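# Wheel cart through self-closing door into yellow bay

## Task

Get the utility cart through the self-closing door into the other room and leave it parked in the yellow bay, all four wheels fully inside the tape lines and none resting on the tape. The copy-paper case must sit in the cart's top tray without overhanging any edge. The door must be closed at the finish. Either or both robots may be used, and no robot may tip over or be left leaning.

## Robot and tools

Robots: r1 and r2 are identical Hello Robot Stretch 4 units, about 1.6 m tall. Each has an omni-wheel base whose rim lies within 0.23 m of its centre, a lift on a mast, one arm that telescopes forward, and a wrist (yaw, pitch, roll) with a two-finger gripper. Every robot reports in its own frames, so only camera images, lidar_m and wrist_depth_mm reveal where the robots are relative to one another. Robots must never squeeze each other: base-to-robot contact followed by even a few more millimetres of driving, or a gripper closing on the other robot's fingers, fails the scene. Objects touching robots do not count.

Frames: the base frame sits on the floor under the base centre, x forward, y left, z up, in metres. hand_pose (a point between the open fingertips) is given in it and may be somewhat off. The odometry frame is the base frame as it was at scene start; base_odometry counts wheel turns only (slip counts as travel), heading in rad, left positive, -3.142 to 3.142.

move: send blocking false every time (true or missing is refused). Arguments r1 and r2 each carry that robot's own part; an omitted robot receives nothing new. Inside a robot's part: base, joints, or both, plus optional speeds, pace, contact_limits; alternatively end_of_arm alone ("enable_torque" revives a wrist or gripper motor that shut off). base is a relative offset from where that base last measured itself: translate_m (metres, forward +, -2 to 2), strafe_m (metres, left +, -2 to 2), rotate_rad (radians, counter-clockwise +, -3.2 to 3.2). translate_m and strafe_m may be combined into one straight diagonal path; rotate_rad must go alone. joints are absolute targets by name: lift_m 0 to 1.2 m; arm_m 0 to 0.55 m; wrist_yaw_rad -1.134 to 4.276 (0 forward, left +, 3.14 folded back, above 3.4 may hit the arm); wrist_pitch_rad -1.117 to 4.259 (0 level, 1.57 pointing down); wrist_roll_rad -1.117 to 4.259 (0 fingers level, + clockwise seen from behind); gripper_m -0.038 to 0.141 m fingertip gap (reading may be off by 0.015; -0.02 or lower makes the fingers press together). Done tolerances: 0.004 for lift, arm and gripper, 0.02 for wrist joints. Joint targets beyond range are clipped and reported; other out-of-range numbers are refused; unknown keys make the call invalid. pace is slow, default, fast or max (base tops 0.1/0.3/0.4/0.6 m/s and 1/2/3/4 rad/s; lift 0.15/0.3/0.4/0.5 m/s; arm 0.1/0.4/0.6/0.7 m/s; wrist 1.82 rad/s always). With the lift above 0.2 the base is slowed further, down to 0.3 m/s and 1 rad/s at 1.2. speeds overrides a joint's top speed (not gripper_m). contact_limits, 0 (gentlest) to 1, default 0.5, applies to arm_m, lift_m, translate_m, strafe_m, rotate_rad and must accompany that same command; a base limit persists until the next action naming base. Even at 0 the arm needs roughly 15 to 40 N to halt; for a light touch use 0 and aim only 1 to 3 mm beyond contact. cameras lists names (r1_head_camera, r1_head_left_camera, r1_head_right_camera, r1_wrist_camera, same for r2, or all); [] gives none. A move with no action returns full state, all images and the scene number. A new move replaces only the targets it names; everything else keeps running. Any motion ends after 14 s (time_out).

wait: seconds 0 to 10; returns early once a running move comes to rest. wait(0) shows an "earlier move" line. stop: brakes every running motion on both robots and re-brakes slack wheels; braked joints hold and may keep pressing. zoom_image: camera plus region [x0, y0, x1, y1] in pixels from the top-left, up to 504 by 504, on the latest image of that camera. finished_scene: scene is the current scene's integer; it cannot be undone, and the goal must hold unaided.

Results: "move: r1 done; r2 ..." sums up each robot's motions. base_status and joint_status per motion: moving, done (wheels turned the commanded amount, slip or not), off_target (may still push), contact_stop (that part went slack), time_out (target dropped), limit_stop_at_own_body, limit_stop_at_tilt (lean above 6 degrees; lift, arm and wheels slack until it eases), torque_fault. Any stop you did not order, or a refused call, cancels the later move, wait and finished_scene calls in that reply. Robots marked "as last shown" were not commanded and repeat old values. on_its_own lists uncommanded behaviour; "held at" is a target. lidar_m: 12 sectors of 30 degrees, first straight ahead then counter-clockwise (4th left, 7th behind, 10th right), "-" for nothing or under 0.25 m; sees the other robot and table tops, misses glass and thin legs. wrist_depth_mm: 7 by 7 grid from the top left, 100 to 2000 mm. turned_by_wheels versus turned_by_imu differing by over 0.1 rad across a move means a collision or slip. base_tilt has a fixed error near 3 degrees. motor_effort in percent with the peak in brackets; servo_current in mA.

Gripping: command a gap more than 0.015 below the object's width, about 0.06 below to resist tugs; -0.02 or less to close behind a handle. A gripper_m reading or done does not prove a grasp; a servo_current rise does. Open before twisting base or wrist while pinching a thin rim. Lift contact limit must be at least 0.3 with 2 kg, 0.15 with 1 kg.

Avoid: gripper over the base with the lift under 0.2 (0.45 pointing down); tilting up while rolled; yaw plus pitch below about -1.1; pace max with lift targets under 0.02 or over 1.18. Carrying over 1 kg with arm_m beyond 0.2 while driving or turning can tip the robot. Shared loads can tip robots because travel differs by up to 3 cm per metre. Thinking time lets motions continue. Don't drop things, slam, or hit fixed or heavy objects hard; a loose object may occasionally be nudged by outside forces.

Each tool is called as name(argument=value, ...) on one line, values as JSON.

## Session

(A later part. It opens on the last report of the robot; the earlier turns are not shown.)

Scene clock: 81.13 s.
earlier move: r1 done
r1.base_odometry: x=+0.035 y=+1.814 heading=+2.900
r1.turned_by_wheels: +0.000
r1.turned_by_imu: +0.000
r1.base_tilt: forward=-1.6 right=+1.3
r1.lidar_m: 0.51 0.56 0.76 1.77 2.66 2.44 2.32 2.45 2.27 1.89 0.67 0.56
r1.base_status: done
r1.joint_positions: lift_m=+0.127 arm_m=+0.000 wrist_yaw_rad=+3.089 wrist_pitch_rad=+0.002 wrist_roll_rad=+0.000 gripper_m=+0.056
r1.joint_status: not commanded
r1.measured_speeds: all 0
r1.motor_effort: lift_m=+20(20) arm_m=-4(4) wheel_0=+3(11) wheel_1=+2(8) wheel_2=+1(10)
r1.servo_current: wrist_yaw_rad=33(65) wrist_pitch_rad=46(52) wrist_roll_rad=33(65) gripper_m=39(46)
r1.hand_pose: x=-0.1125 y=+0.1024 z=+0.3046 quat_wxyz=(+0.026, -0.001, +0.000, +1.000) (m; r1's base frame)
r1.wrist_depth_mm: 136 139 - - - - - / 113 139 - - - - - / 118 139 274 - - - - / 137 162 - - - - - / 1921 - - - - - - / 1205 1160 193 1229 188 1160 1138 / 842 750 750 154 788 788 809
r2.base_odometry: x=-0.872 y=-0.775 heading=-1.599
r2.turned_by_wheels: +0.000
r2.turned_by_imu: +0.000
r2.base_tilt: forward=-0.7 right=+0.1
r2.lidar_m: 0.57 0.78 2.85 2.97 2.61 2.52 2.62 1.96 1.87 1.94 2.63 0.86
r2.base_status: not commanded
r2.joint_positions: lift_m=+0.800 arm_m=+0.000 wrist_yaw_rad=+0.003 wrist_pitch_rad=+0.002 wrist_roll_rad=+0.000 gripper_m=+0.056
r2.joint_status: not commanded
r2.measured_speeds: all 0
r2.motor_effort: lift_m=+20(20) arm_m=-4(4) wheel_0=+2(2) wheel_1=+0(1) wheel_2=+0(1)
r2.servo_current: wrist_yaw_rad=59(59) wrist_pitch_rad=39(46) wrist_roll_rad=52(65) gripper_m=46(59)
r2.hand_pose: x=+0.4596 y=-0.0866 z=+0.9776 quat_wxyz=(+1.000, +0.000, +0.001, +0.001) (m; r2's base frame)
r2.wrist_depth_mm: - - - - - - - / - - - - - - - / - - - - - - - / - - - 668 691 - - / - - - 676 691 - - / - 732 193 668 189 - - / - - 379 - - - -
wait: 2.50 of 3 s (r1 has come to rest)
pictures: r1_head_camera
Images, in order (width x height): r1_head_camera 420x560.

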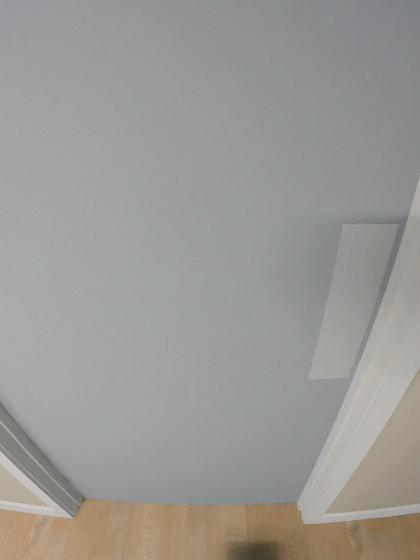

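move(blocking=false, r1={"base":{"translate_m":1.2},"contact_limits":{"translate_m":0.8}}, r2={"base":{"strafe_m":0.64,"translate_m":0.05},"joints":{"wrist_roll_rad":1.57,"gripper_m":0.12}})

wait(seconds=4)

move(blocking=false, r2={"base":{"rotate_rad":-0.6}})

wait(seconds=2.5, cameras=["r1_head_left_camera","r2_head_camera","r2_head_left_camera","r2_wrist_camera"])

Scene clock: 113.27 s.
move: r1 moving; r2 moving
r1.base_odometry: x=+0.005 y=+1.821 heading=+2.900
r1.turned_by_wheels: +0.000
r1.turned_by_imu: +0.000
r1.base_tilt: forward=-1.6 right=+1.3
r1.lidar_m: 0.49 0.51 0.72 1.67 2.65 2.47 2.36 2.47 2.27 1.74 0.60 0.51
r1.base_status: translate_m moving
r1.joint_positions: lift_m=+0.127 arm_m=+0.000 wrist_yaw_rad=+3.089 wrist_pitch_rad=+0.002 wrist_roll_rad=+0.000 gripper_m=+0.056
r1.joint_status: not commanded
r1.measured_speeds: translate_m=+0.122 strafe_m=+0.000 rotate_rad=+0.001 lift_m=+0.000 arm_m=+0.000 wrist_yaw_rad=+0.000 wrist_pitch_rad=+0.000 wrist_roll_rad=+0.000
r1.motor_effort: lift_m=+20(20) arm_m=-4(4) wheel_0=+8(9) wheel_1=+5(6) wheel_2=-9(9)
r1.servo_current: wrist_yaw_rad=39(59) wrist_pitch_rad=39(52) wrist_roll_rad=52(59) gripper_m=39(46)
r1.contact_limits: translate_m 0.8
r1.hand_pose: x=-0.1125 y=+0.1024 z=+0.3046 quat_wxyz=(+0.026, -0.001, +0.000, +1.000) (m; r1's base frame)
r1.wrist_depth_mm: 136 138 - - - - - / 112 139 - - - - - / 117 140 273 - - - - / 137 162 - - - - - / 1921 - - - - - - / 1160 1182 194 1182 188 1160 1138 / 842 741 759 153 741 741 809
r2.base_odometry: x=-0.838 y=-0.779 heading=-1.600
r2.turned_by_wheels: +0.000
r2.turned_by_imu: +0.000
r2.base_tilt: forward=-0.7 right=+0.1
r2.lidar_m: 0.58 0.85 2.84 2.94 2.60 2.50 2.60 2.00 1.90 1.99 2.69 0.83
r2.base_status: translate_m moving; strafe_m moving
r2.joint_positions: lift_m=+0.800 arm_m=+0.000 wrist_yaw_rad=+0.003 wrist_pitch_rad=+0.002 wrist_roll_rad=+0.589 gripper_m=+0.075
r2.joint_status: wrist_roll_rad moving; gripper_m moving
r2.measured_speeds: translate_m=+0.009 strafe_m=+0.134 rotate_rad=-0.002 lift_m=+0.000 arm_m=+0.000 wrist_yaw_rad=+0.000 wrist_pitch_rad=+0.000 wrist_roll_rad=+1.820
r2.motor_effort: lift_m=+20(20) arm_m=-4(4) wheel_0=-9(13) wheel_1=+11(11) wheel_2=-8(8)
r2.servo_current: wrist_yaw_rad=46(52) wrist_pitch_rad=39(46) wrist_roll_rad=52(85) gripper_m=85(91)
r2.hand_pose: x=+0.4596 y=-0.0866 z=+0.9776 quat_wxyz=(+0.957, +0.290, +0.001, +0.001) (m; r2's base frame)
r2.wrist_depth_mm: - - - - - - - / - - - - - - - / - - - - 683 - - / - - - 668 691 788 - / - - - 904 661 - 1863 / - - 190 842 187 - 778 / - - 621 - - - 668
pictures: none

Scene clock: 116.27 s.
earlier move: r1 moving; r2 done
r1.base_odometry: x=-0.810 y=+2.022 heading=+2.900
r1.turned_by_wheels: +0.000
r1.turned_by_imu: +0.014
r1.base_tilt: forward=-1.6 right=+1.3
r1.lidar_m: 0.25 0.25 0.25 0.26 0.50 3.28 3.21 0.45 0.41 0.99 2.28 0.39
r1.base_status: translate_m moving
r1.joint_positions: lift_m=+0.127 arm_m=-0.001 wrist_yaw_rad=+3.102 wrist_pitch_rad=+0.002 wrist_roll_rad=+0.000 gripper_m=+0.056
r1.joint_status: not commanded
r1.measured_speeds: translate_m=+0.302 strafe_m=+0.000 rotate_rad=+0.004 lift_m=+0.000 arm_m=+0.000 wrist_yaw_rad=+0.000 wrist_pitch_rad=+0.000 wrist_roll_rad=+0.000
r1.motor_effort: lift_m=+18(20) arm_m=+11(11) wheel_0=+4(23) wheel_1=+12(19) wheel_2=-12(23)
r1.servo_current: wrist_yaw_rad=91(91) wrist_pitch_rad=39(52) wrist_roll_rad=46(78) gripper_m=46(52)
r1.contact_limits: translate_m 0.8
r1.hand_pose: x=-0.1144 y=+0.0988 z=+0.3047 quat_wxyz=(+0.020, -0.001, +0.000, +1.000) (m; r1's base frame)
r1.wrist_depth_mm: - 135 - - - - - / - 136 220 - - - - / 107 135 185 - - - - / 123 136 277 - - - - / 1756 - - - - - - / 1205 1182 193 1205 187 1160 1160 / 854 750 759 798 798 778 798
r2.base_odometry: x=-0.234 y=-0.844 heading=-1.600
r2.turned_by_wheels: +0.000
r2.turned_by_imu: +0.001
r2.base_tilt: forward=-0.7 right=+0.1
r2.lidar_m: 3.32 2.40 2.26 2.34 2.35 2.24 2.36 2.56 2.44 2.54 0.82 0.81
r2.base_status: done
r2.joint_positions: lift_m=+0.800 arm_m=+0.000 wrist_yaw_rad=+0.003 wrist_pitch_rad=+0.002 wrist_roll_rad=+1.568 gripper_m=+0.120
r2.joint_status: all done
r2.measured_speeds: all 0
r2.motor_effort: lift_m=+20(20) arm_m=-4(4) wheel_0=-2(14) wheel_1=+1(12) wheel_2=-5(8)
r2.servo_current: wrist_yaw_rad=59(59) wrist_pitch_rad=33(46) wrist_roll_rad=46(98) gripper_m=52(130)
r2.hand_pose: x=+0.4596 y=-0.0866 z=+0.9776 quat_wxyz=(+0.708, +0.706, +0.002, +0.000) (m; r2's base frame)
r2.wrist_depth_mm: - - - - 580 - 597 / - - - - - 1921 1281 / - - - - - 1983 1336 / - - - - - - 1366 / - - - - - 1808 1366 / - - 198 - 213 1708 1366 / - - - - - 1983 1336
wait: 3.00 of 4 s (r2 has come to rest)
pictures: none

Scene clock: 116.77 s.
earlier move: r1 moving
move: r2 moving
r1.base_odometry: x=-0.956 y=+2.058 heading=+2.900
r1.turned_by_wheels: +0.000
r1.turned_by_imu: +0.000
r1.base_tilt: forward=-1.6 right=+1.3
r1.lidar_m: 0.25 0.25 0.25 0.25 0.38 3.45 3.37 0.50 0.58 1.61 2.28 3.12
r1.base_status: translate_m moving
r1.joint_positions: lift_m=+0.127 arm_m=+0.000 wrist_yaw_rad=+3.092 wrist_pitch_rad=+0.002 wrist_roll_rad=+0.000 gripper_m=+0.056
r1.joint_status: not commanded
r1.measured_speeds: translate_m=+0.298 strafe_m=-0.001 rotate_rad=-0.001 lift_m=+0.000 arm_m=+0.000 wrist_yaw_rad=-0.011 wrist_pitch_rad=+0.000 wrist_roll_rad=+0.000
r1.motor_effort: lift_m=+18(18) arm_m=+5(11) wheel_0=+6(8) wheel_1=+13(14) wheel_2=-10(15)
r1.servo_current: wrist_yaw_rad=46(91) wrist_pitch_rad=39(46) wrist_roll_rad=52(59) gripper_m=39(46)
r1.contact_limits: translate_m 0.8
r1.hand_pose: x=-0.1129 y=+0.1015 z=+0.3047 quat_wxyz=(+0.025, -0.001, +0.000, +1.000) (m; r1's base frame)
r1.wrist_depth_mm: - 137 - - - - - / - 138 - - - - - / 112 138 220 - - - - / 130 144 - - - - - / 1661 - - - - - - / 1060 1205 194 1182 187 1160 1138 / 798 750 759 809 788 778 831
r2.base_odometry: x=-0.234 y=-0.844 heading=-1.851
r2.turned_by_wheels: -0.251
r2.turned_by_imu: -0.244
r2.base_tilt: forward=-0.6 right=+0.1
r2.lidar_m: 0.85 2.65 2.28 2.27 2.63 2.26 2.25 2.60 2.46 2.46 2.85 0.81
r2.base_status: rotate_rad moving
r2.joint_positions: lift_m=+0.800 arm_m=+0.000 wrist_yaw_rad=+0.003 wrist_pitch_rad=+0.002 wrist_roll_rad=+1.568 gripper_m=+0.120
r2.joint_status: not commanded
r2.measured_speeds: translate_m=+0.002 strafe_m=+0.001 rotate_rad=-0.976 lift_m=+0.000 arm_m=+0.000 wrist_yaw_rad=+0.000 wrist_pitch_rad=+0.000 wrist_roll_rad=+0.000
r2.motor_effort: lift_m=+20(20) arm_m=-4(4) wheel_0=+6(10) wheel_1=+9(10) wheel_2=+9(11)
r2.servo_current: wrist_yaw_rad=46(65) wrist_pitch_rad=39(39) wrist_roll_rad=59(59) gripper_m=52(59)
r2.hand_pose: x=+0.4596 y=-0.0866 z=+0.9776 quat_wxyz=(+0.708, +0.706, +0.002, +0.000) (m; r2's base frame)
r2.wrist_depth_mm: - - - 788 554 - - / - - - 946 597 - 603 / - - - - 640 - 654 / - - - - - - 1366 / - - - - - 1863 1366 / - - 198 - 213 1756 1336 / - - - - - 1983 1336
pictures: none

Scene clock: 117.67 s.
earlier move: r1 moving; r2 done
r1.base_odometry: x=-1.119 y=+2.098 heading=+2.900
r1.turned_by_wheels: +0.000
r1.turned_by_imu: +0.000
r1.base_tilt: forward=-1.6 right=+1.3
r1.lidar_m: 1.47 0.25 - 0.25 0.31 3.63 3.55 0.64 0.79 2.18 2.30 3.14
r1.base_status: translate_m moving
r1.joint_positions: lift_m=+0.127 arm_m=+0.000 wrist_yaw_rad=+3.092 wrist_pitch_rad=+0.002 wrist_roll_rad=+0.000 gripper_m=+0.056
r1.joint_status: not commanded
r1.measured_speeds: translate_m=+0.080 strafe_m=+0.000 rotate_rad=-0.005 lift_m=+0.000 arm_m=+0.000 wrist_yaw_rad=+0.000 wrist_pitch_rad=+0.000 wrist_roll_rad=+0.000
r1.motor_effort: lift_m=+18(18) arm_m=+5(11) wheel_0=+3(8) wheel_1=+6(14) wheel_2=-3(15)
r1.servo_current: wrist_yaw_rad=46(91) wrist_pitch_rad=39(46) wrist_roll_rad=46(65) gripper_m=46(46)
r1.contact_limits: translate_m 0.8
r1.hand_pose: x=-0.1129 y=+0.1016 z=+0.3047 quat_wxyz=(+0.025, -0.001, +0.000, +1.000) (m; r1's base frame)
r1.wrist_depth_mm: - 138 - - - - 609 / 112 138 - - - - 627 / 116 139 257 - - - 640 / 136 156 - - - - - / 676 - - - - - 1576 / 699 1205 193 1160 187 1160 854 / 699 750 768 809 788 788 723
r2.base_odometry: x=-0.234 y=-0.844 heading=-2.199
r2.turned_by_wheels: -0.348
r2.turned_by_imu: -0.339
r2.base_tilt: forward=-0.6 right=+0.0
r2.lidar_m: 0.80 0.86 2.46 2.24 2.31 2.41 2.24 2.29 2.63 2.44 2.49 3.24
r2.base_status: done
r2.joint_positions: lift_m=+0.800 arm_m=+0.000 wrist_yaw_rad=+0.003 wrist_pitch_rad=+0.002 wrist_roll_rad=+1.568 gripper_m=+0.120
r2.joint_status: not commanded
r2.measured_speeds: all 0
r2.motor_effort: lift_m=+20(20) arm_m=-4(4) wheel_0=+2(10) wheel_1=+2(10) wheel_2=+5(11)
r2.servo_current: wrist_yaw_rad=52(65) wrist_pitch_rad=39(52) wrist_roll_rad=59(59) gripper_m=52(59)
r2.hand_pose: x=+0.4595 y=-0.0867 z=+0.9776 quat_wxyz=(+0.708, +0.706, +0.001, +0.000) (m; r2's base frame)
r2.wrist_depth_mm: - - - - - 1921 1336 / - - - - - 1983 1366 / - - - - 991 1708 668 / - - - 878 627 1182 634 / - - - 991 640 - 647 / - - 198 - 198 - 668 / - - - - 699 - 699
wait: 0.90 of 2.5 s (r2 has come to rest)
pictures: r1_head_left_camera, r2_head_camera, r2_head_left_camera, r2_wrist_camera
Images, in order (width x height): r1_head_left_camera 420x672, r2_head_camera 420x560, r2_head_left_camera 420x672, r2_wrist_camera 616x392.

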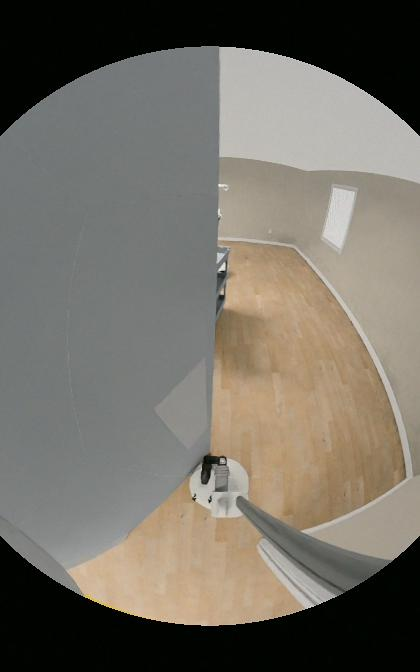

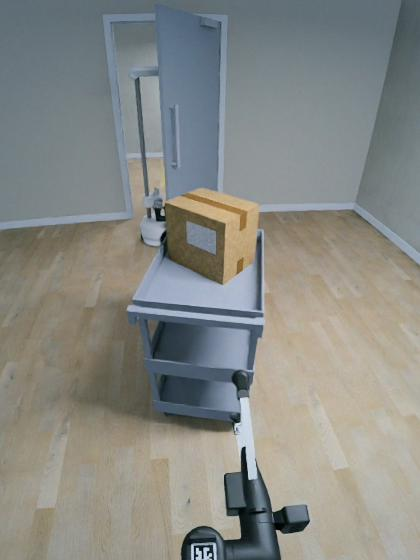

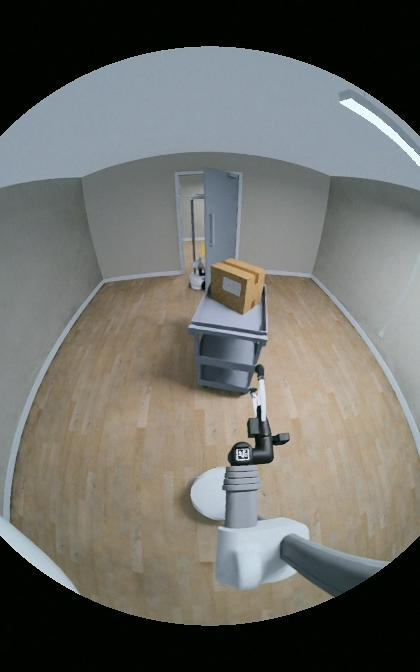

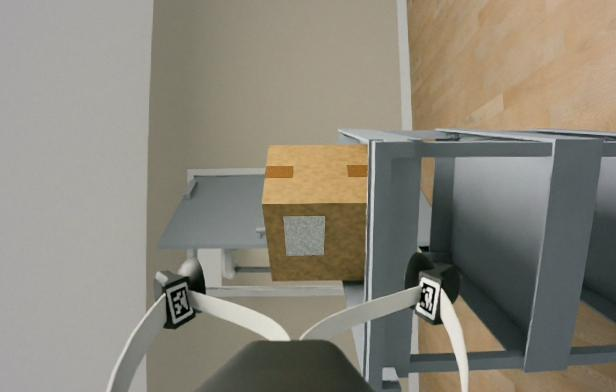

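move(blocking=false, r1={"base":{"strafe_m":0.6,"translate_m":0.08},"contact_limits":{"translate_m":0.8,"strafe_m":0.9}}, r2={"base":{"strafe_m":0.12,"translate_m":0.2},"joints":{"lift_m":0.64}})

wait(seconds=2)

wait(seconds=1.5, cameras=["r1_head_left_camera","r2_head_camera","r2_wrist_camera"])

r1: "contact_limits": translate_m and strafe_m are given together and make one move, which takes one limit: state it under one of them only
Scene clock: 128.77 s.
earlier move: r1 done
r1.base_odometry: x=-1.130 y=+2.101 heading=+2.900
r1.turned_by_wheels: +0.000
r1.turned_by_imu: +0.000
r1.base_tilt: forward=-1.6 right=+1.2
r1.lidar_m: 1.45 0.25 - 0.25 0.29 0.98 3.61 0.64 0.83 2.19 2.28 3.15
r1.base_status: done
r1.joint_positions: lift_m=+0.127 arm_m=+0.000 wrist_yaw_rad=+3.092 wrist_pitch_rad=+0.002 wrist_roll_rad=+0.000 gripper_m=+0.056
r1.joint_status: not commanded
r1.measured_speeds: all 0
r1.motor_effort: lift_m=+18(18) arm_m=+5(11) wheel_0=+3(8) wheel_1=+8(14) wheel_2=-3(15)
r1.servo_current: wrist_yaw_rad=65(91) wrist_pitch_rad=39(46) wrist_roll_rad=39(65) gripper_m=46(46)
r1.contact_limits: translate_m 0.8
r1.hand_pose: x=-0.1129 y=+0.1016 z=+0.3047 quat_wxyz=(+0.025, -0.001, +0.000, +1.000) (m; r1's base frame)
r1.wrist_depth_mm: - 138 - - - - 842 / 112 139 - - - - 831 / 116 139 260 - - - 831 / 137 157 - - - - 842 / 683 - - - - - 842 / 768 1182 193 1205 187 1160 831 / 741 750 750 798 798 759 723
r2.base_odometry: x=-0.234 y=-0.844 heading=-2.199
r2.turned_by_wheels: +0.000
r2.turned_by_imu: +0.000
r2.base_tilt: forward=-0.7 right=+0.1
r2.lidar_m: 0.80 0.91 2.46 2.24 2.32 2.42 2.24 2.30 2.64 2.44 2.50 3.22
r2.base_status: done
r2.joint_positions: lift_m=+0.800 arm_m=+0.000 wrist_yaw_rad=+0.003 wrist_pitch_rad=+0.002 wrist_roll_rad=+1.568 gripper_m=+0.120
r2.joint_status: not commanded
r2.measured_speeds: all 0
r2.motor_effort: lift_m=+20(20) arm_m=-4(4) wheel_0=+2(10) wheel_1=+2(10) wheel_2=+5(11)
r2.servo_current: wrist_yaw_rad=39(65) wrist_pitch_rad=39(52) wrist_roll_rad=46(59) gripper_m=52(59)
r2.hand_pose: x=+0.4595 y=-0.0867 z=+0.9776 quat_wxyz=(+0.708, +0.706, +0.001, +0.000) (m; r2's base frame)
r2.wrist_depth_mm: - - - - - 1921 1336 / - - - - - 1983 1366 / - - - - 976 1756 668 / - - - 891 627 1205 627 / - - - 960 647 - 654 / - - 198 - 198 - 676 / - - - - 699 - 707
pictures: none

not run: a call was refused earlier in this reply.

not run: a call was refused earlier in this reply.

move(blocking=false, r1={"base":{"strafe_m":0.6,"translate_m":0.08},"contact_limits":{"strafe_m":0.9}}, r2={"base":{"strafe_m":0.12,"translate_m":0.2},"joints":{"lift_m":0.64}})

wait(seconds=2)

wait(seconds=1.5, cameras=["r1_head_left_camera","r2_head_camera","r2_wrist_camera"])

Scene clock: 143.63 s.
move: r1 moving; r2 moving
r1.base_odometry: x=-1.142 y=+2.069 heading=+2.900
r1.turned_by_wheels: -0.001
r1.turned_by_imu: -0.001
r1.base_tilt: forward=-1.6 right=+1.3
r1.lidar_m: 1.45 0.25 - 0.25 0.29 0.93 3.58 0.68 0.86 2.23 2.32 3.17
r1.base_status: translate_m moving; strafe_m moving
r1.joint_positions: lift_m=+0.127 arm_m=+0.000 wrist_yaw_rad=+3.092 wrist_pitch_rad=+0.002 wrist_roll_rad=+0.000 gripper_m=+0.056
r1.joint_status: not commanded
r1.measured_speeds: translate_m=+0.017 strafe_m=+0.130 rotate_rad=+0.009 lift_m=+0.000 arm_m=+0.000 wrist_yaw_rad=+0.000 wrist_pitch_rad=+0.000 wrist_roll_rad=+0.000
r1.motor_effort: lift_m=+18(18) arm_m=+5(5) wheel_0=-17(17) wheel_1=+15(18) wheel_2=-8(8)
r1.servo_current: wrist_yaw_rad=65(65) wrist_pitch_rad=46(46) wrist_roll_rad=59(59) gripper_m=39(52)
r1.contact_limits: strafe_m 0.9
r1.hand_pose: x=-0.1129 y=+0.1016 z=+0.3047 quat_wxyz=(+0.025, -0.001, +0.000, +1.000) (m; r1's base frame)
r1.wrist_depth_mm: 136 138 - - - - 535 / 111 139 - - - - 539 / 115 139 256 - - - 554 / 136 156 - - - - 559 / 715 - - - - - 559 / 768 1182 193 1182 187 1182 549 / 741 759 759 809 798 768 691
r2.base_odometry: x=-0.237 y=-0.879 heading=-2.200
r2.turned_by_wheels: +0.000
r2.turned_by_imu: +0.000
r2.base_tilt: forward=-0.7 right=+0.1
r2.lidar_m: 0.78 3.55 2.46 2.23 2.30 2.43 2.28 2.32 2.64 2.47 2.52 0.77
r2.base_status: translate_m moving; strafe_m moving
r2.joint_positions: lift_m=+0.762 arm_m=+0.000 wrist_yaw_rad=+0.003 wrist_pitch_rad=+0.002 wrist_roll_rad=+1.568 gripper_m=+0.120
r2.joint_status: lift_m moving
r2.measured_speeds: translate_m=+0.117 strafe_m=+0.071 rotate_rad=-0.003 lift_m=-0.146 arm_m=+0.000 wrist_yaw_rad=+0.000 wrist_pitch_rad=+0.000 wrist_roll_rad=+0.000
r2.motor_effort: lift_m=+12(19) arm_m=-4(4) wheel_0=-1(6) wheel_1=+10(12) wheel_2=-11(12)
r2.servo_current: wrist_yaw_rad=39(52) wrist_pitch_rad=33(46) wrist_roll_rad=52(52) gripper_m=52(52)
r2.hand_pose: x=+0.4595 y=-0.0867 z=+0.9401 quat_wxyz=(+0.708, +0.706, +0.001, +0.000) (m; r2's base frame)
r2.wrist_depth_mm: - - - - - 1863 1281 / - - - - - 1863 1308 / - - - 991 591 1618 597 / - - - 842 609 - 603 / - - - 960 627 - 627 / - - 199 - 214 - 654 / - - - - - 1921 676
pictures: none

Scene clock: 145.23 s.
earlier move: r1 moving; r2 done
r1.base_odometry: x=-1.299 y=+1.669 heading=+2.900
r1.turned_by_wheels: +0.001
r1.turned_by_imu: +0.002
r1.base_tilt: forward=-1.6 right=+1.3
r1.lidar_m: 1.41 0.29 0.25 - 0.25 0.28 3.63 3.72 1.01 2.56 2.74 3.80
r1.base_status: translate_m moving; strafe_m moving
r1.joint_positions: lift_m=+0.127 arm_m=+0.000 wrist_yaw_rad=+3.092 wrist_pitch_rad=+0.002 wrist_roll_rad=+0.000 gripper_m=+0.056
r1.joint_status: not commanded
r1.measured_speeds: translate_m=+0.039 strafe_m=+0.284 rotate_rad=-0.004 lift_m=+0.000 arm_m=+0.000 wrist_yaw_rad=+0.000 wrist_pitch_rad=+0.000 wrist_roll_rad=+0.000
r1.motor_effort: lift_m=+18(18) arm_m=+5(5) wheel_0=-10(21) wheel_1=+15(18) wheel_2=-4(9)
r1.servo_current: wrist_yaw_rad=72(72) wrist_pitch_rad=46(52) wrist_roll_rad=46(72) gripper_m=46(52)
r1.contact_limits: strafe_m 0.9
r1.hand_pose: x=-0.1129 y=+0.1016 z=+0.3047 quat_wxyz=(+0.025, -0.001, +0.000, +1.000) (m; r1's base frame)
r1.wrist_depth_mm: 136 138 - - 347 199 - / 111 138 - - 351 201 - / 115 139 260 - 349 202 - / 137 153 - - 353 202 - / 1921 - - - 357 202 162 / 1182 1182 193 1205 191 203 - / 854 750 750 153 320 179 -
r2.base_odometry: x=-0.255 y=-1.076 heading=-2.200
r2.turned_by_wheels: +0.000
r2.turned_by_imu: +0.001
r2.base_tilt: forward=-0.6 right=+0.0
r2.lidar_m: 0.63 3.43 2.36 2.16 2.22 2.64 2.47 2.52 2.75 2.55 2.61 0.61
r2.base_status: done
r2.joint_positions: lift_m=+0.640 arm_m=+0.000 wrist_yaw_rad=+0.003 wrist_pitch_rad=+0.002 wrist_roll_rad=+1.568 gripper_m=+0.120
r2.joint_status: all done
r2.measured_speeds: all 0
r2.motor_effort: lift_m=+14(19) arm_m=-4(4) wheel_0=-4(8) wheel_1=+3(12) wheel_2=-5(13)
r2.servo_current: wrist_yaw_rad=46(59) wrist_pitch_rad=39(46) wrist_roll_rad=59(59) gripper_m=52(59)
r2.hand_pose: x=+0.4595 y=-0.0867 z=+0.8181 quat_wxyz=(+0.708, +0.706, +0.001, +0.000) (m; r2's base frame)
r2.wrist_depth_mm: - - - 413 424 418 413 / - - 798 424 - - 424 / - - 676 439 - - 436 / - - 750 449 - - 455 / - - 842 466 - - 469 / - - 199 473 213 480 488 / - - - - 508 508 1008
wait: 1.60 of 2 s (r2 has come to rest)
pictures: none

Scene clock: 146.60 s.
earlier move: r1 done
r1.base_odometry: x=-1.351 y=+1.538 heading=+2.901
r1.turned_by_wheels: +0.000
r1.turned_by_imu: +0.009
r1.base_tilt: forward=-1.6 right=+1.3
r1.lidar_m: 1.42 0.32 0.25 - 0.25 0.25 0.51 3.80 1.11 2.74 2.86 1.41
r1.base_status: done
r1.joint_positions: lift_m=+0.127 arm_m=+0.000 wrist_yaw_rad=+3.091 wrist_pitch_rad=+0.002 wrist_roll_rad=+0.000 gripper_m=+0.056
r1.joint_status: not commanded
r1.measured_speeds: all 0
r1.motor_effort: lift_m=+19(19) arm_m=-4(5) wheel_0=-27(32) wheel_1=+27(33) wheel_2=+5(12)
r1.servo_current: wrist_yaw_rad=65(72) wrist_pitch_rad=39(52) wrist_roll_rad=33(72) gripper_m=33(52)
r1.contact_limits: strafe_m 0.9
r1.hand_pose: x=-0.1126 y=+0.1020 z=+0.3046 quat_wxyz=(+0.025, -0.001, +0.000, +1.000) (m; r1's base frame)
r1.wrist_depth_mm: 136 138 - 462 277 196 - / 112 139 - 469 279 197 - / 116 139 259 477 279 189 - / 136 156 - 480 282 190 - / 1983 - - 480 285 191 160 / 1182 1205 193 488 191 190 - / 854 759 759 143 265 173 -
r2.base_odometry: x=-0.255 y=-1.076 heading=-2.200
r2.turned_by_wheels: +0.000
r2.turned_by_imu: +0.000
r2.base_tilt: forward=-0.7 right=+0.1
r2.lidar_m: 0.62 3.40 2.34 2.18 2.22 2.66 2.47 2.50 2.77 2.54 2.61 0.64
r2.base_status: done
r2.joint_positions: lift_m=+0.640 arm_m=+0.000 wrist_yaw_rad=+0.003 wrist_pitch_rad=+0.002 wrist_roll_rad=+1.568 gripper_m=+0.120
r2.joint_status: all done
r2.measured_speeds: all 0
r2.motor_effort: lift_m=+14(19) arm_m=-4(4) wheel_0=-4(8) wheel_1=+3(12) wheel_2=-4(13)
r2.servo_current: wrist_yaw_rad=52(65) wrist_pitch_rad=39(52) wrist_roll_rad=46(59) gripper_m=46(59)
r2.hand_pose: x=+0.4595 y=-0.0867 z=+0.8181 quat_wxyz=(+0.708, +0.706, +0.001, +0.000) (m; r2's base frame)
r2.wrist_depth_mm: - - - 415 427 421 415 / - - 798 424 - - 427 / - - 676 439 - - 436 / - - 741 452 - - 455 / - - 842 466 - - 469 / - - 199 477 213 488 488 / - - - - 504 504 1008
wait: 1.37 of 1.5 s (r1 has come to rest)
pictures: r1_head_left_camera, r2_head_camera, r2_wrist_camera
Images, in order (width x height): r1_head_left_camera 420x672, r2_head_camera 420x560, r2_wrist_camera 616x392.

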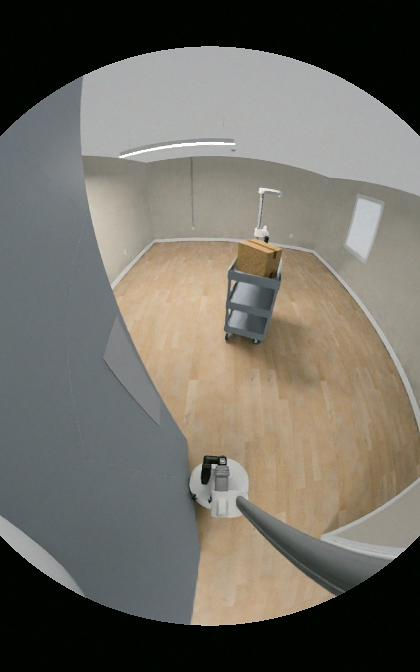

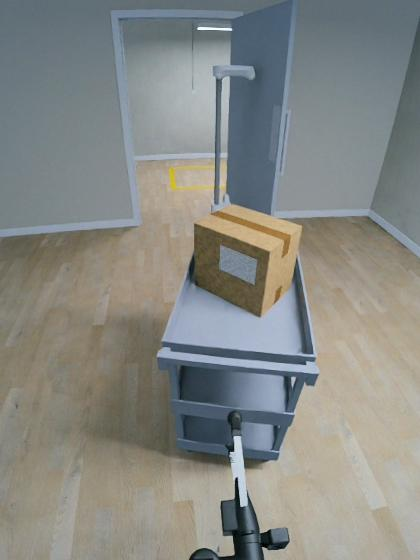

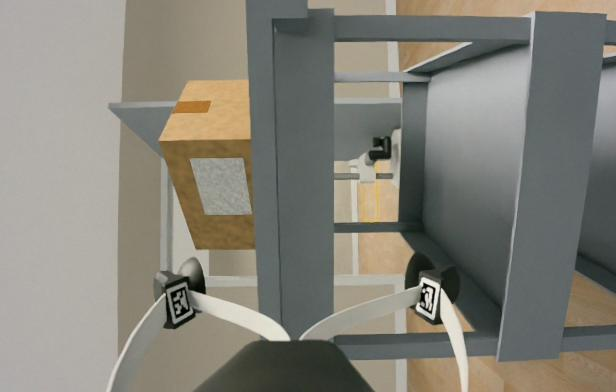

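move(blocking=false, r1={"base":{"strafe_m":0.18},"contact_limits":{"strafe_m":0.9}}, r2={"joints":{"lift_m":0.695}})

wait(seconds=1)

move(blocking=false, r2={"base":{"translate_m":0.19,"strafe_m":-0.0},"pace":"slow","contact_limits":{"translate_m":0.3}})

wait(seconds=3, cameras=["r1_head_left_camera","r2_head_camera","r2_wrist_camera"])

Scene clock: 161.23 s.
move: r1 moving; r2 moving
r1.base_odometry: x=-1.359 y=+1.503 heading=+2.901
r1.turned_by_wheels: +0.001
r1.turned_by_imu: +0.000
r1.base_tilt: forward=-1.6 right=+1.3
r1.lidar_m: 1.40 0.36 0.25 - 0.25 0.25 0.50 3.78 1.12 2.71 2.87 1.40
r1.base_status: strafe_m moving
r1.joint_positions: lift_m=+0.127 arm_m=+0.000 wrist_yaw_rad=+3.091 wrist_pitch_rad=+0.002 wrist_roll_rad=+0.000 gripper_m=+0.056
r1.joint_status: not commanded
r1.measured_speeds: translate_m=-0.004 strafe_m=+0.141 rotate_rad=+0.024 lift_m=+0.000 arm_m=+0.000 wrist_yaw_rad=+0.000 wrist_pitch_rad=+0.000 wrist_roll_rad=+0.000
r1.motor_effort: lift_m=+19(19) arm_m=-4(4) wheel_0=-30(35) wheel_1=+34(34) wheel_2=+6(7)
r1.servo_current: wrist_yaw_rad=52(52) wrist_pitch_rad=39(52) wrist_roll_rad=59(59) gripper_m=46(46)
r1.contact_limits: strafe_m 0.9
r1.hand_pose: x=-0.1126 y=+0.1020 z=+0.3046 quat_wxyz=(+0.025, -0.001, +0.000, +1.000) (m; r1's base frame)
r1.wrist_depth_mm: 136 138 - 466 276 196 - / 112 139 - 469 278 197 - / 116 139 260 466 282 189 - / 136 156 - 473 282 190 - / 1983 - - 484 283 190 159 / 1205 1182 193 480 191 190 - / 854 759 759 153 266 173 -
r2.base_odometry: x=-0.255 y=-1.076 heading=-2.200
r2.turned_by_wheels: +0.000
r2.turned_by_imu: +0.000
r2.base_tilt: forward=-0.7 right=+0.1
r2.lidar_m: 0.63 3.40 2.34 2.19 2.22 2.64 2.44 2.49 2.76 2.56 2.61 0.62
r2.base_status: not commanded
r2.joint_positions: lift_m=+0.676 arm_m=+0.000 wrist_yaw_rad=+0.003 wrist_pitch_rad=+0.002 wrist_roll_rad=+1.568 gripper_m=+0.120
r2.joint_status: lift_m moving
r2.measured_speeds: translate_m=+0.000 strafe_m=+0.000 rotate_rad=+0.000 lift_m=+0.112 arm_m=+0.000 wrist_yaw_rad=+0.000 wrist_pitch_rad=+0.000 wrist_roll_rad=+0.000
r2.motor_effort: lift_m=+19(25) arm_m=-4(4) wheel_0=-3(4) wheel_1=+3(3) wheel_2=-4(4)
r2.servo_current: wrist_yaw_rad=46(52) wrist_pitch_rad=39(46) wrist_roll_rad=52(52) gripper_m=52(52)
r2.hand_pose: x=+0.4595 y=-0.0867 z=+0.8538 quat_wxyz=(+0.708, +0.706, +0.001, +0.000) (m; r2's base frame)
r2.wrist_depth_mm: - - - 394 427 421 415 / - - - 424 - - 424 / - - 676 433 - - 439 / - - 750 452 - - 455 / - - - 473 - - 473 / - - 199 480 200 500 488 / - - - - 504 508 1078
pictures: none

Scene clock: 161.87 s.
earlier move: r1 moving; r2 done
r1.base_odometry: x=-1.387 y=+1.392 heading=+2.901
r1.turned_by_wheels: +0.000
r1.turned_by_imu: +0.000
r1.base_tilt: forward=-1.6 right=+1.3
r1.lidar_m: 1.41 0.35 0.25 - 0.25 0.25 0.52 3.79 1.10 2.74 2.87 1.41
r1.base_status: strafe_m moving
r1.joint_positions: lift_m=+0.127 arm_m=+0.000 wrist_yaw_rad=+3.091 wrist_pitch_rad=+0.002 wrist_roll_rad=+0.000 gripper_m=+0.056
r1.joint_status: not commanded
r1.measured_speeds: translate_m=+0.005 strafe_m=+0.130 rotate_rad=-0.027 lift_m=+0.000 arm_m=+0.000 wrist_yaw_rad=+0.000 wrist_pitch_rad=+0.000 wrist_roll_rad=+0.000
r1.motor_effort: lift_m=+19(19) arm_m=-4(4) wheel_0=-32(35) wheel_1=+32(34) wheel_2=+6(7)
r1.servo_current: wrist_yaw_rad=33(52) wrist_pitch_rad=46(52) wrist_roll_rad=52(59) gripper_m=33(46)
r1.contact_limits: strafe_m 0.9
r1.hand_pose: x=-0.1126 y=+0.1020 z=+0.3046 quat_wxyz=(+0.025, -0.001, +0.000, +1.000) (m; r1's base frame)
r1.wrist_depth_mm: 136 139 - 462 277 195 - / 112 139 - 466 279 197 - / 116 139 260 473 279 189 - / 137 157 - 477 281 190 - / 1983 - - 480 283 190 160 / 1182 1229 194 484 191 190 - / 854 750 759 153 266 174 -
r2.base_odometry: x=-0.255 y=-1.076 heading=-2.200
r2.turned_by_wheels: +0.000
r2.turned_by_imu: +0.000
r2.base_tilt: forward=-0.7 right=+0.1
r2.lidar_m: 0.63 3.39 2.33 2.17 2.22 2.63 2.45 2.52 2.74 2.56 2.61 0.62
r2.base_status: not commanded
r2.joint_positions: lift_m=+0.695 arm_m=+0.000 wrist_yaw_rad=+0.003 wrist_pitch_rad=+0.002 wrist_roll_rad=+1.568 gripper_m=+0.120
r2.joint_status: all done
r2.measured_speeds: all 0
r2.motor_effort: lift_m=+21(25) arm_m=-4(4) wheel_0=-3(4) wheel_1=+3(3) wheel_2=-4(5)
r2.servo_current: wrist_yaw_rad=59(59) wrist_pitch_rad=46(46) wrist_roll_rad=46(65) gripper_m=52(59)
r2.hand_pose: x=+0.4595 y=-0.0867 z=+0.8725 quat_wxyz=(+0.708, +0.706, +0.001, +0.000) (m; r2's base frame)
r2.wrist_depth_mm: - - - 415 418 418 418 / - - - 427 1025 - - / - - 691 442 1025 - 433 / - - 768 459 1060 - 449 / - - - 473 473 - 469 / - - 198 421 198 521 492 / - - - - 504 504 508
wait: 0.63 of 1 s (r2 has come to rest)
pictures: none

Scene clock: 162.37 s.
earlier move: r1 moving
move: r2 moving
r1.base_odometry: x=-1.393 y=+1.365 heading=+2.901
r1.turned_by_wheels: +0.000
r1.turned_by_imu: +0.000
r1.base_tilt: forward=-1.6 right=+1.3
r1.lidar_m: 1.40 0.35 0.25 - 0.25 0.25 0.49 3.77 1.10 2.73 2.87 1.41
r1.base_status: strafe_m moving
r1.joint_positions: lift_m=+0.127 arm_m=+0.000 wrist_yaw_rad=+3.091 wrist_pitch_rad=+0.002 wrist_roll_rad=+0.000 gripper_m=+0.056
r1.joint_status: not commanded
r1.measured_speeds: translate_m=-0.001 strafe_m=+0.001 rotate_rad=+0.003 lift_m=+0.000 arm_m=+0.000 wrist_yaw_rad=+0.000 wrist_pitch_rad=+0.000 wrist_roll_rad=+0.000
r1.motor_effort: lift_m=+19(19) arm_m=-4(4) wheel_0=-30(32) wheel_1=+30(33) wheel_2=+6(7)
r1.servo_current: wrist_yaw_rad=46(65) wrist_pitch_rad=39(46) wrist_roll_rad=46(59) gripper_m=46(46)
r1.contact_limits: strafe_m 0.9
r1.hand_pose: x=-0.1126 y=+0.1020 z=+0.3046 quat_wxyz=(+0.025, -0.001, +0.000, +1.000) (m; r1's base frame)
r1.wrist_depth_mm: 136 138 - 462 277 195 - / 112 139 - 466 279 197 - / 116 140 262 473 281 189 - / 137 156 - 477 281 190 - / 1983 - - 484 283 190 159 / 1182 1205 194 484 191 190 - / 854 750 759 153 266 173 -
r2.base_odometry: x=-0.262 y=-1.086 heading=-2.200
r2.turned_by_wheels: +0.000
r2.turned_by_imu: +0.000
r2.base_tilt: forward=-0.7 right=+0.1
r2.lidar_m: 0.61 3.42 2.35 2.18 2.23 2.67 2.47 2.55 2.77 2.54 2.61 0.61
r2.base_status: translate_m moving; strafe_m moving
r2.joint_positions: lift_m=+0.695 arm_m=+0.000 wrist_yaw_rad=+0.003 wrist_pitch_rad=+0.002 wrist_roll_rad=+1.568 gripper_m=+0.120
r2.joint_status: not commanded
r2.measured_speeds: translate_m=+0.048 strafe_m=+0.001 rotate_rad=-0.002 lift_m=+0.000 arm_m=+0.000 wrist_yaw_rad=+0.000 wrist_pitch_rad=+0.000 wrist_roll_rad=+0.000
r2.motor_effort: lift_m=+21(21) arm_m=-4(4) wheel_0=+5(7) wheel_1=+7(7) wheel_2=-8(10)
r2.servo_current: wrist_yaw_rad=52(59) wrist_pitch_rad=39(46) wrist_roll_rad=52(52) gripper_m=52(52)
r2.contact_limits: translate_m 0.3
r2.hand_pose: x=+0.4595 y=-0.0867 z=+0.8725 quat_wxyz=(+0.708, +0.706, +0.001, +0.000) (m; r2's base frame)
r2.wrist_depth_mm: - - - 404 407 404 407 / - - - 418 421 - - / - - 683 430 991 - 430 / - - 750 445 1042 - 445 / - - - 462 466 - 459 / - - 198 413 198 - 477 / - - - - 496 500 496
pictures: none

Scene clock: 162.63 s.
earlier move: r1 done; r2 moving
r1.base_odometry: x=-1.393 y=+1.365 heading=+2.901
r1.turned_by_wheels: +0.000
r1.turned_by_imu: +0.000
r1.base_tilt: forward=-1.6 right=+1.3
r1.lidar_m: 1.42 0.33 0.25 - 0.25 0.25 0.49 3.76 1.09 2.73 2.89 1.41
r1.base_status: done
r1.joint_positions: lift_m=+0.127 arm_m=+0.000 wrist_yaw_rad=+3.091 wrist_pitch_rad=+0.002 wrist_roll_rad=+0.000 gripper_m=+0.056
r1.joint_status: not commanded
r1.measured_speeds: all 0
r1.motor_effort: lift_m=+19(19) arm_m=-4(4) wheel_0=-28(32) wheel_1=+29(33) wheel_2=+6(7)
r1.servo_current: wrist_yaw_rad=39(65) wrist_pitch_rad=46(46) wrist_roll_rad=39(59) gripper_m=39(46)
r1.contact_limits: strafe_m 0.9
r1.hand_pose: x=-0.1126 y=+0.1020 z=+0.3046 quat_wxyz=(+0.025, -0.001, +0.000, +1.000) (m; r1's base frame)
r1.wrist_depth_mm: 136 138 - 462 277 195 - / 112 139 - 469 278 196 - / 116 139 259 473 279 189 - / 137 156 - 480 282 190 - / 1983 - - 477 282 190 159 / 1182 1205 195 488 191 190 - / 842 750 759 153 265 174 -
r2.base_odometry: x=-0.272 y=-1.100 heading=-2.199
r2.turned_by_wheels: +0.000
r2.turned_by_imu: +0.000
r2.base_tilt: forward=-0.7 right=+0.0
r2.lidar_m: 0.59 3.38 2.35 2.18 2.24 2.67 2.49 2.55 2.74 2.53 2.60 0.60
r2.base_status: translate_m moving; strafe_m moving
r2.joint_positions: lift_m=+0.695 arm_m=+0.000 wrist_yaw_rad=+0.003 wrist_pitch_rad=+0.002 wrist_roll_rad=+1.568 gripper_m=+0.120
r2.joint_status: not commanded
r2.measured_speeds: translate_m=+0.074 strafe_m=+0.000 rotate_rad=-0.003 lift_m=+0.000 arm_m=+0.000 wrist_yaw_rad=+0.000 wrist_pitch_rad=+0.000 wrist_roll_rad=+0.000
r2.motor_effort: lift_m=+21(21) arm_m=-4(4) wheel_0=+6(7) wheel_1=+6(7) wheel_2=-9(10)
r2.servo_current: wrist_yaw_rad=33(59) wrist_pitch_rad=39(46) wrist_roll_rad=59(59) gripper_m=52(52)
r2.contact_limits: translate_m 0.3
r2.hand_pose: x=+0.4595 y=-0.0867 z=+0.8725 quat_wxyz=(+0.708, +0.706, +0.001, +0.000) (m; r2's base frame)
r2.wrist_depth_mm: - - - 389 392 394 392 / - - - 404 404 - - / - - 647 410 418 - - / - - 741 430 433 - - / - - - 439 445 - 445 / - - 198 392 197 - 459 / - - - - 480 480 477
wait: 0.27 of 3 s (r1 has come to rest)
pictures: r1_head_left_camera, r2_head_camera, r2_wrist_camera
Images, in order (width x height): r1_head_left_camera 420x672, r2_head_camera 420x560, r2_wrist_camera 616x392.

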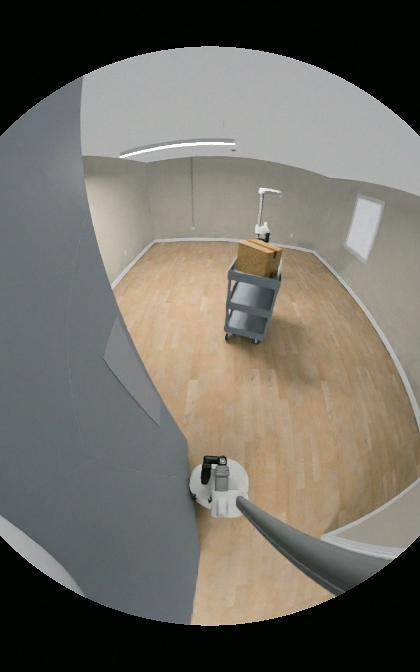

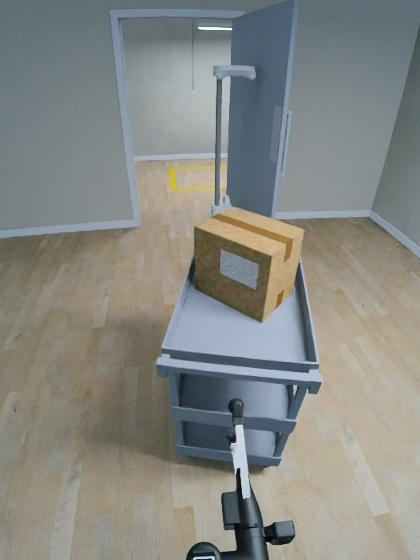

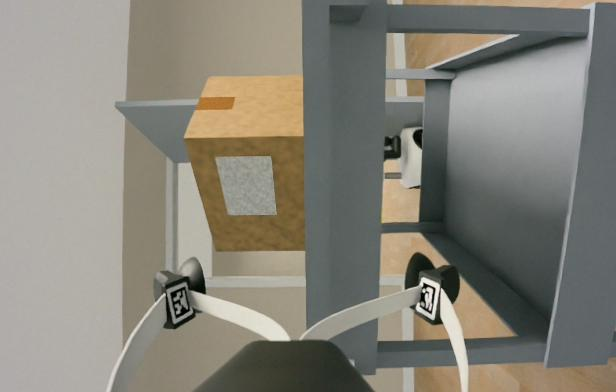

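move(blocking=false, r1={"base":{"translate_m":0.45,"strafe_m":0.02},"contact_limits":{"translate_m":0.8}}, r2={"joints":{"lift_m":0.66,"gripper_m":0.14}})

wait(seconds=2.5, cameras=["r2_wrist_camera","r1_head_left_camera","r2_head_camera"])

wait(seconds=1, cameras=["r2_wrist_camera","r1_head_left_camera","r2_head_camera"])

Scene clock: 190.47 s.
earlier move: r2 done
move: r1 moving; r2 moving
r1.base_odometry: x=-1.424 y=+1.370 heading=+2.901
r1.turned_by_wheels: +0.000
r1.turned_by_imu: +0.000
r1.base_tilt: forward=-1.6 right=+1.3
r1.lidar_m: 1.39 0.35 0.25 - 0.25 0.25 0.52 3.82 1.12 2.77 2.87 1.40
r1.base_status: translate_m moving; strafe_m moving
r1.joint_positions: lift_m=+0.127 arm_m=+0.000 wrist_yaw_rad=+3.091 wrist_pitch_rad=+0.002 wrist_roll_rad=+0.000 gripper_m=+0.056
r1.joint_status: not commanded
r1.measured_speeds: translate_m=+0.121 strafe_m=+0.006 rotate_rad=-0.001 lift_m=+0.000 arm_m=+0.000 wrist_yaw_rad=+0.000 wrist_pitch_rad=+0.000 wrist_roll_rad=+0.000
r1.motor_effort: lift_m=+19(19) arm_m=-4(4) wheel_0=+1(29) wheel_1=+11(37) wheel_2=-8(8)
r1.servo_current: wrist_yaw_rad=46(65) wrist_pitch_rad=52(52) wrist_roll_rad=46(65) gripper_m=39(46)
r1.contact_limits: translate_m 0.8
r1.hand_pose: x=-0.1126 y=+0.1020 z=+0.3046 quat_wxyz=(+0.025, -0.001, +0.000, +1.000) (m; r1's base frame)
r1.wrist_depth_mm: 136 138 - 480 282 198 - / 110 139 - 488 283 199 - / 117 139 255 488 287 191 - / 136 150 - 496 286 192 - / 1983 - - 504 289 193 160 / 1182 1205 194 504 191 192 - / 842 759 759 153 272 176 -
r2.base_odometry: x=-0.366 y=-1.229 heading=-2.199
r2.turned_by_wheels: +0.000
r2.turned_by_imu: +0.001
r2.base_tilt: forward=-0.6 right=+0.1
r2.lidar_m: 0.45 3.21 2.37 2.19 2.24 2.83 2.64 2.70 2.70 2.53 2.58 0.45
r2.base_status: done
r2.joint_positions: lift_m=+0.665 arm_m=+0.000 wrist_yaw_rad=+0.003 wrist_pitch_rad=+0.002 wrist_roll_rad=+1.568 gripper_m=+0.132
r2.joint_status: lift_m moving; gripper_m moving
r2.measured_speeds: translate_m=+0.000 strafe_m=+0.000 rotate_rad=+0.000 lift_m=-0.059 arm_m=+0.000 wrist_yaw_rad=+0.000 wrist_pitch_rad=+0.000 wrist_roll_rad=+0.000
r2.motor_effort: lift_m=+16(19) arm_m=-4(4) wheel_0=+4(4) wheel_1=+5(5) wheel_2=-5(5)
r2.servo_current: wrist_yaw_rad=46(59) wrist_pitch_rad=39(46) wrist_roll_rad=39(59) gripper_m=72(85)
r2.contact_limits: translate_m 0.3
r2.hand_pose: x=+0.4595 y=-0.0867 z=+0.8430 quat_wxyz=(+0.708, +0.706, +0.001, +0.000) (m; r2's base frame)
r2.wrist_depth_mm: - - - 237 239 732 - / - - 512 246 250 820 - / - 508 484 254 259 - - / - - 554 260 266 - - / - - 627 270 273 - - / - - 213 216 213 504 - / - - - - - 1863 459
pictures: none

Scene clock: 191.10 s.
earlier move: r1 moving; r2 done
r1.base_odometry: x=-1.552 y=+1.396 heading=+2.902
r1.turned_by_wheels: +0.000
r1.turned_by_imu: +0.000
r1.base_tilt: forward=-1.6 right=+1.3
r1.lidar_m: 1.26 2.80 0.25 - 0.25 0.25 0.52 1.25 1.19 2.77 2.88 1.25
r1.base_status: translate_m moving; strafe_m moving
r1.joint_positions: lift_m=+0.127 arm_m=+0.000 wrist_yaw_rad=+3.091 wrist_pitch_rad=+0.002 wrist_roll_rad=+0.000 gripper_m=+0.056
r1.joint_status: not commanded
r1.measured_speeds: translate_m=+0.281 strafe_m=+0.012 rotate_rad=+0.003 lift_m=+0.000 arm_m=+0.000 wrist_yaw_rad=+0.000 wrist_pitch_rad=+0.000 wrist_roll_rad=+0.000
r1.motor_effort: lift_m=+19(19) arm_m=-4(4) wheel_0=+5(29) wheel_1=+11(37) wheel_2=-10(10)
r1.servo_current: wrist_yaw_rad=52(65) wrist_pitch_rad=39(52) wrist_roll_rad=52(65) gripper_m=39(46)
r1.contact_limits: translate_m 0.8
r1.hand_pose: x=-0.1126 y=+0.1020 z=+0.3046 quat_wxyz=(+0.025, -0.001, +0.000, +1.000) (m; r1's base frame)
r1.wrist_depth_mm: 136 138 - 504 289 199 - / 109 138 - 517 291 201 - / 116 138 252 462 291 192 - / 135 153 - 525 296 193 - / 1983 - - 530 294 194 160 / 1160 1182 194 544 190 193 - / 842 759 750 153 274 175 -
r2.base_odometry: x=-0.366 y=-1.229 heading=-2.199
r2.turned_by_wheels: +0.000
r2.turned_by_imu: +0.000
r2.base_tilt: forward=-0.6 right=+0.1
r2.lidar_m: 0.45 3.23 2.37 2.21 2.24 2.85 2.66 2.72 2.71 2.53 2.56 0.42
r2.base_status: done
r2.joint_positions: lift_m=+0.660 arm_m=+0.000 wrist_yaw_rad=+0.003 wrist_pitch_rad=+0.002 wrist_roll_rad=+1.568 gripper_m=+0.140
r2.joint_status: all done
r2.measured_speeds: all 0
r2.motor_effort: lift_m=+14(19) arm_m=-4(4) wheel_0=+3(4) wheel_1=+5(5) wheel_2=-5(6)
r2.servo_current: wrist_yaw_rad=52(59) wrist_pitch_rad=46(46) wrist_roll_rad=52(59) gripper_m=52(85)
r2.contact_limits: translate_m 0.3
r2.hand_pose: x=+0.4595 y=-0.0867 z=+0.8381 quat_wxyz=(+0.708, +0.706, +0.001, +0.000) (m; r2's base frame)
r2.wrist_depth_mm: - - - 238 - 778 - / - - 508 247 250 - - / - 496 473 253 1921 - - / - - 535 264 891 866 - / - - 603 271 276 - - / - - 214 217 279 204 - / - - - - - 1808 455
wait: 0.63 of 2.5 s (r2 has come to rest)
pictures: r1_head_left_camera, r2_head_camera, r2_wrist_camera
Images, in order (width x height): r1_head_left_camera 420x672, r2_head_camera 420x560, r2_wrist_camera 616x392.

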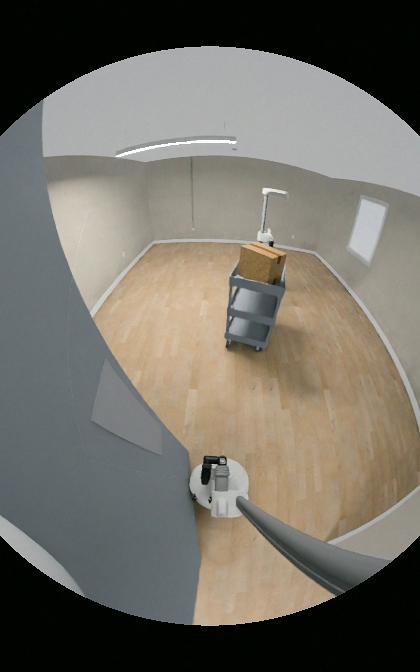

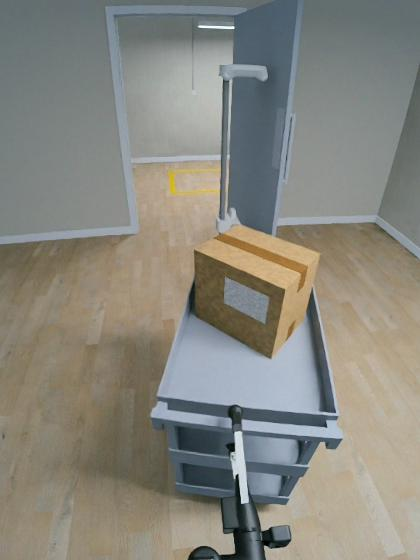

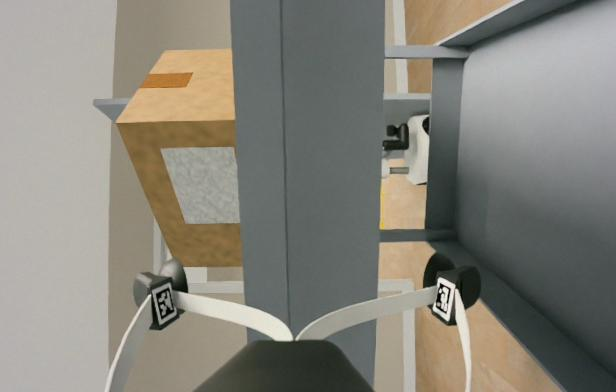

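Scene clock: 192.10 s.
earlier move: r1 moving
r1.base_odometry: x=-1.796 y=+1.445 heading=+2.902
r1.turned_by_wheels: +0.000
r1.turned_by_imu: +0.001
r1.base_tilt: forward=-1.6 right=+1.3
r1.lidar_m: 1.02 2.75 2.02 1.91 0.25 0.25 0.56 1.38 1.58 2.78 2.90 1.01
r1.base_status: translate_m moving; strafe_m moving
r1.joint_positions: lift_m=+0.127 arm_m=+0.000 wrist_yaw_rad=+3.091 wrist_pitch_rad=+0.002 wrist_roll_rad=+0.000 gripper_m=+0.056
r1.joint_status: not commanded
r1.measured_speeds: translate_m=+0.144 strafe_m=+0.006 rotate_rad=+0.001 lift_m=+0.000 arm_m=+0.000 wrist_yaw_rad=+0.000 wrist_pitch_rad=+0.000 wrist_roll_rad=+0.000
r1.motor_effort: lift_m=+19(19) arm_m=-3(4) wheel_0=+1(29) wheel_1=+5(37) wheel_2=-1(10)
r1.servo_current: wrist_yaw_rad=59(65) wrist_pitch_rad=39(52) wrist_roll_rad=39(65) gripper_m=46(46)
r1.contact_limits: translate_m 0.8
r1.hand_pose: x=-0.1126 y=+0.1020 z=+0.3046 quat_wxyz=(+0.025, -0.001, +0.000, +1.000) (m; r1's base frame)
r1.wrist_depth_mm: 136 138 - 539 293 200 160 / 110 139 - 554 296 191 160 / 117 139 250 549 298 192 160 / 137 151 - 564 298 193 - / 1983 - - 564 301 193 161 / 1205 1229 195 500 191 193 161 / 842 750 750 143 281 174 161
r2.base_odometry: x=-0.366 y=-1.229 heading=-2.199
r2.turned_by_wheels: +0.000
r2.turned_by_imu: +0.000
r2.base_tilt: forward=-0.7 right=+0.0
r2.lidar_m: 0.44 3.22 2.37 2.21 2.26 2.85 2.66 2.70 2.74 2.55 2.59 0.44
r2.base_status: done
r2.joint_positions: lift_m=+0.660 arm_m=+0.000 wrist_yaw_rad=+0.003 wrist_pitch_rad=+0.002 wrist_roll_rad=+1.568 gripper_m=+0.140
r2.joint_status: all done
r2.measured_speeds: all 0
r2.motor_effort: lift_m=+14(19) arm_m=-4(4) wheel_0=+3(4) wheel_1=+5(5) wheel_2=-5(6)
r2.servo_current: wrist_yaw_rad=52(59) wrist_pitch_rad=39(46) wrist_roll_rad=52(65) gripper_m=46(85)
r2.contact_limits: translate_m 0.3
r2.hand_pose: x=+0.4595 y=-0.0867 z=+0.8381 quat_wxyz=(+0.708, +0.706, +0.001, +0.000) (m; r2's base frame)
r2.wrist_depth_mm: - - - 238 - 788 - / - - 512 246 251 - - / - 500 473 253 258 - - / - - 544 263 891 866 - / - - 609 271 276 - - / - - 215 216 278 204 - / - - - - - 1808 455
wait: 1.00 s; no rest
pictures: r1_head_left_camera, r2_head_camera, r2_wrist_camera
Images, in order (width x height): r1_head_left_camera 420x672, r2_head_camera 420x560, r2_wrist_camera 616x392.

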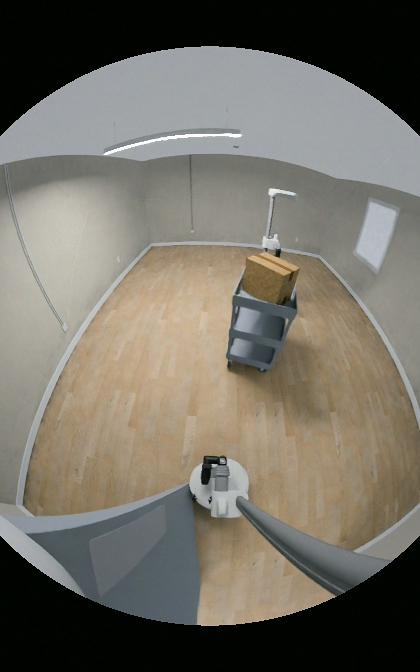

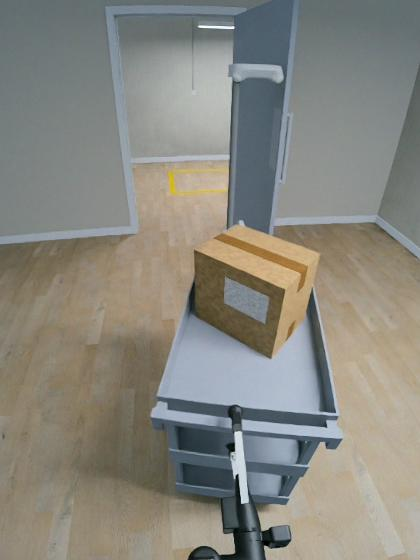

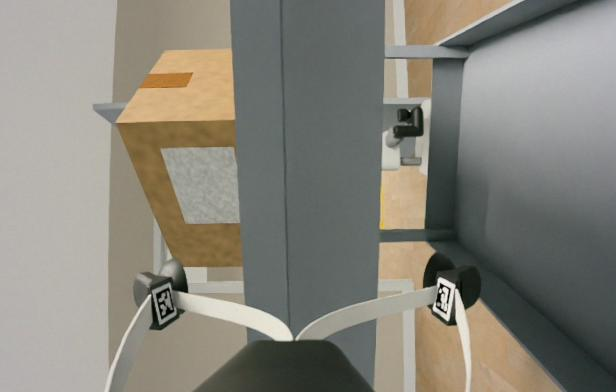

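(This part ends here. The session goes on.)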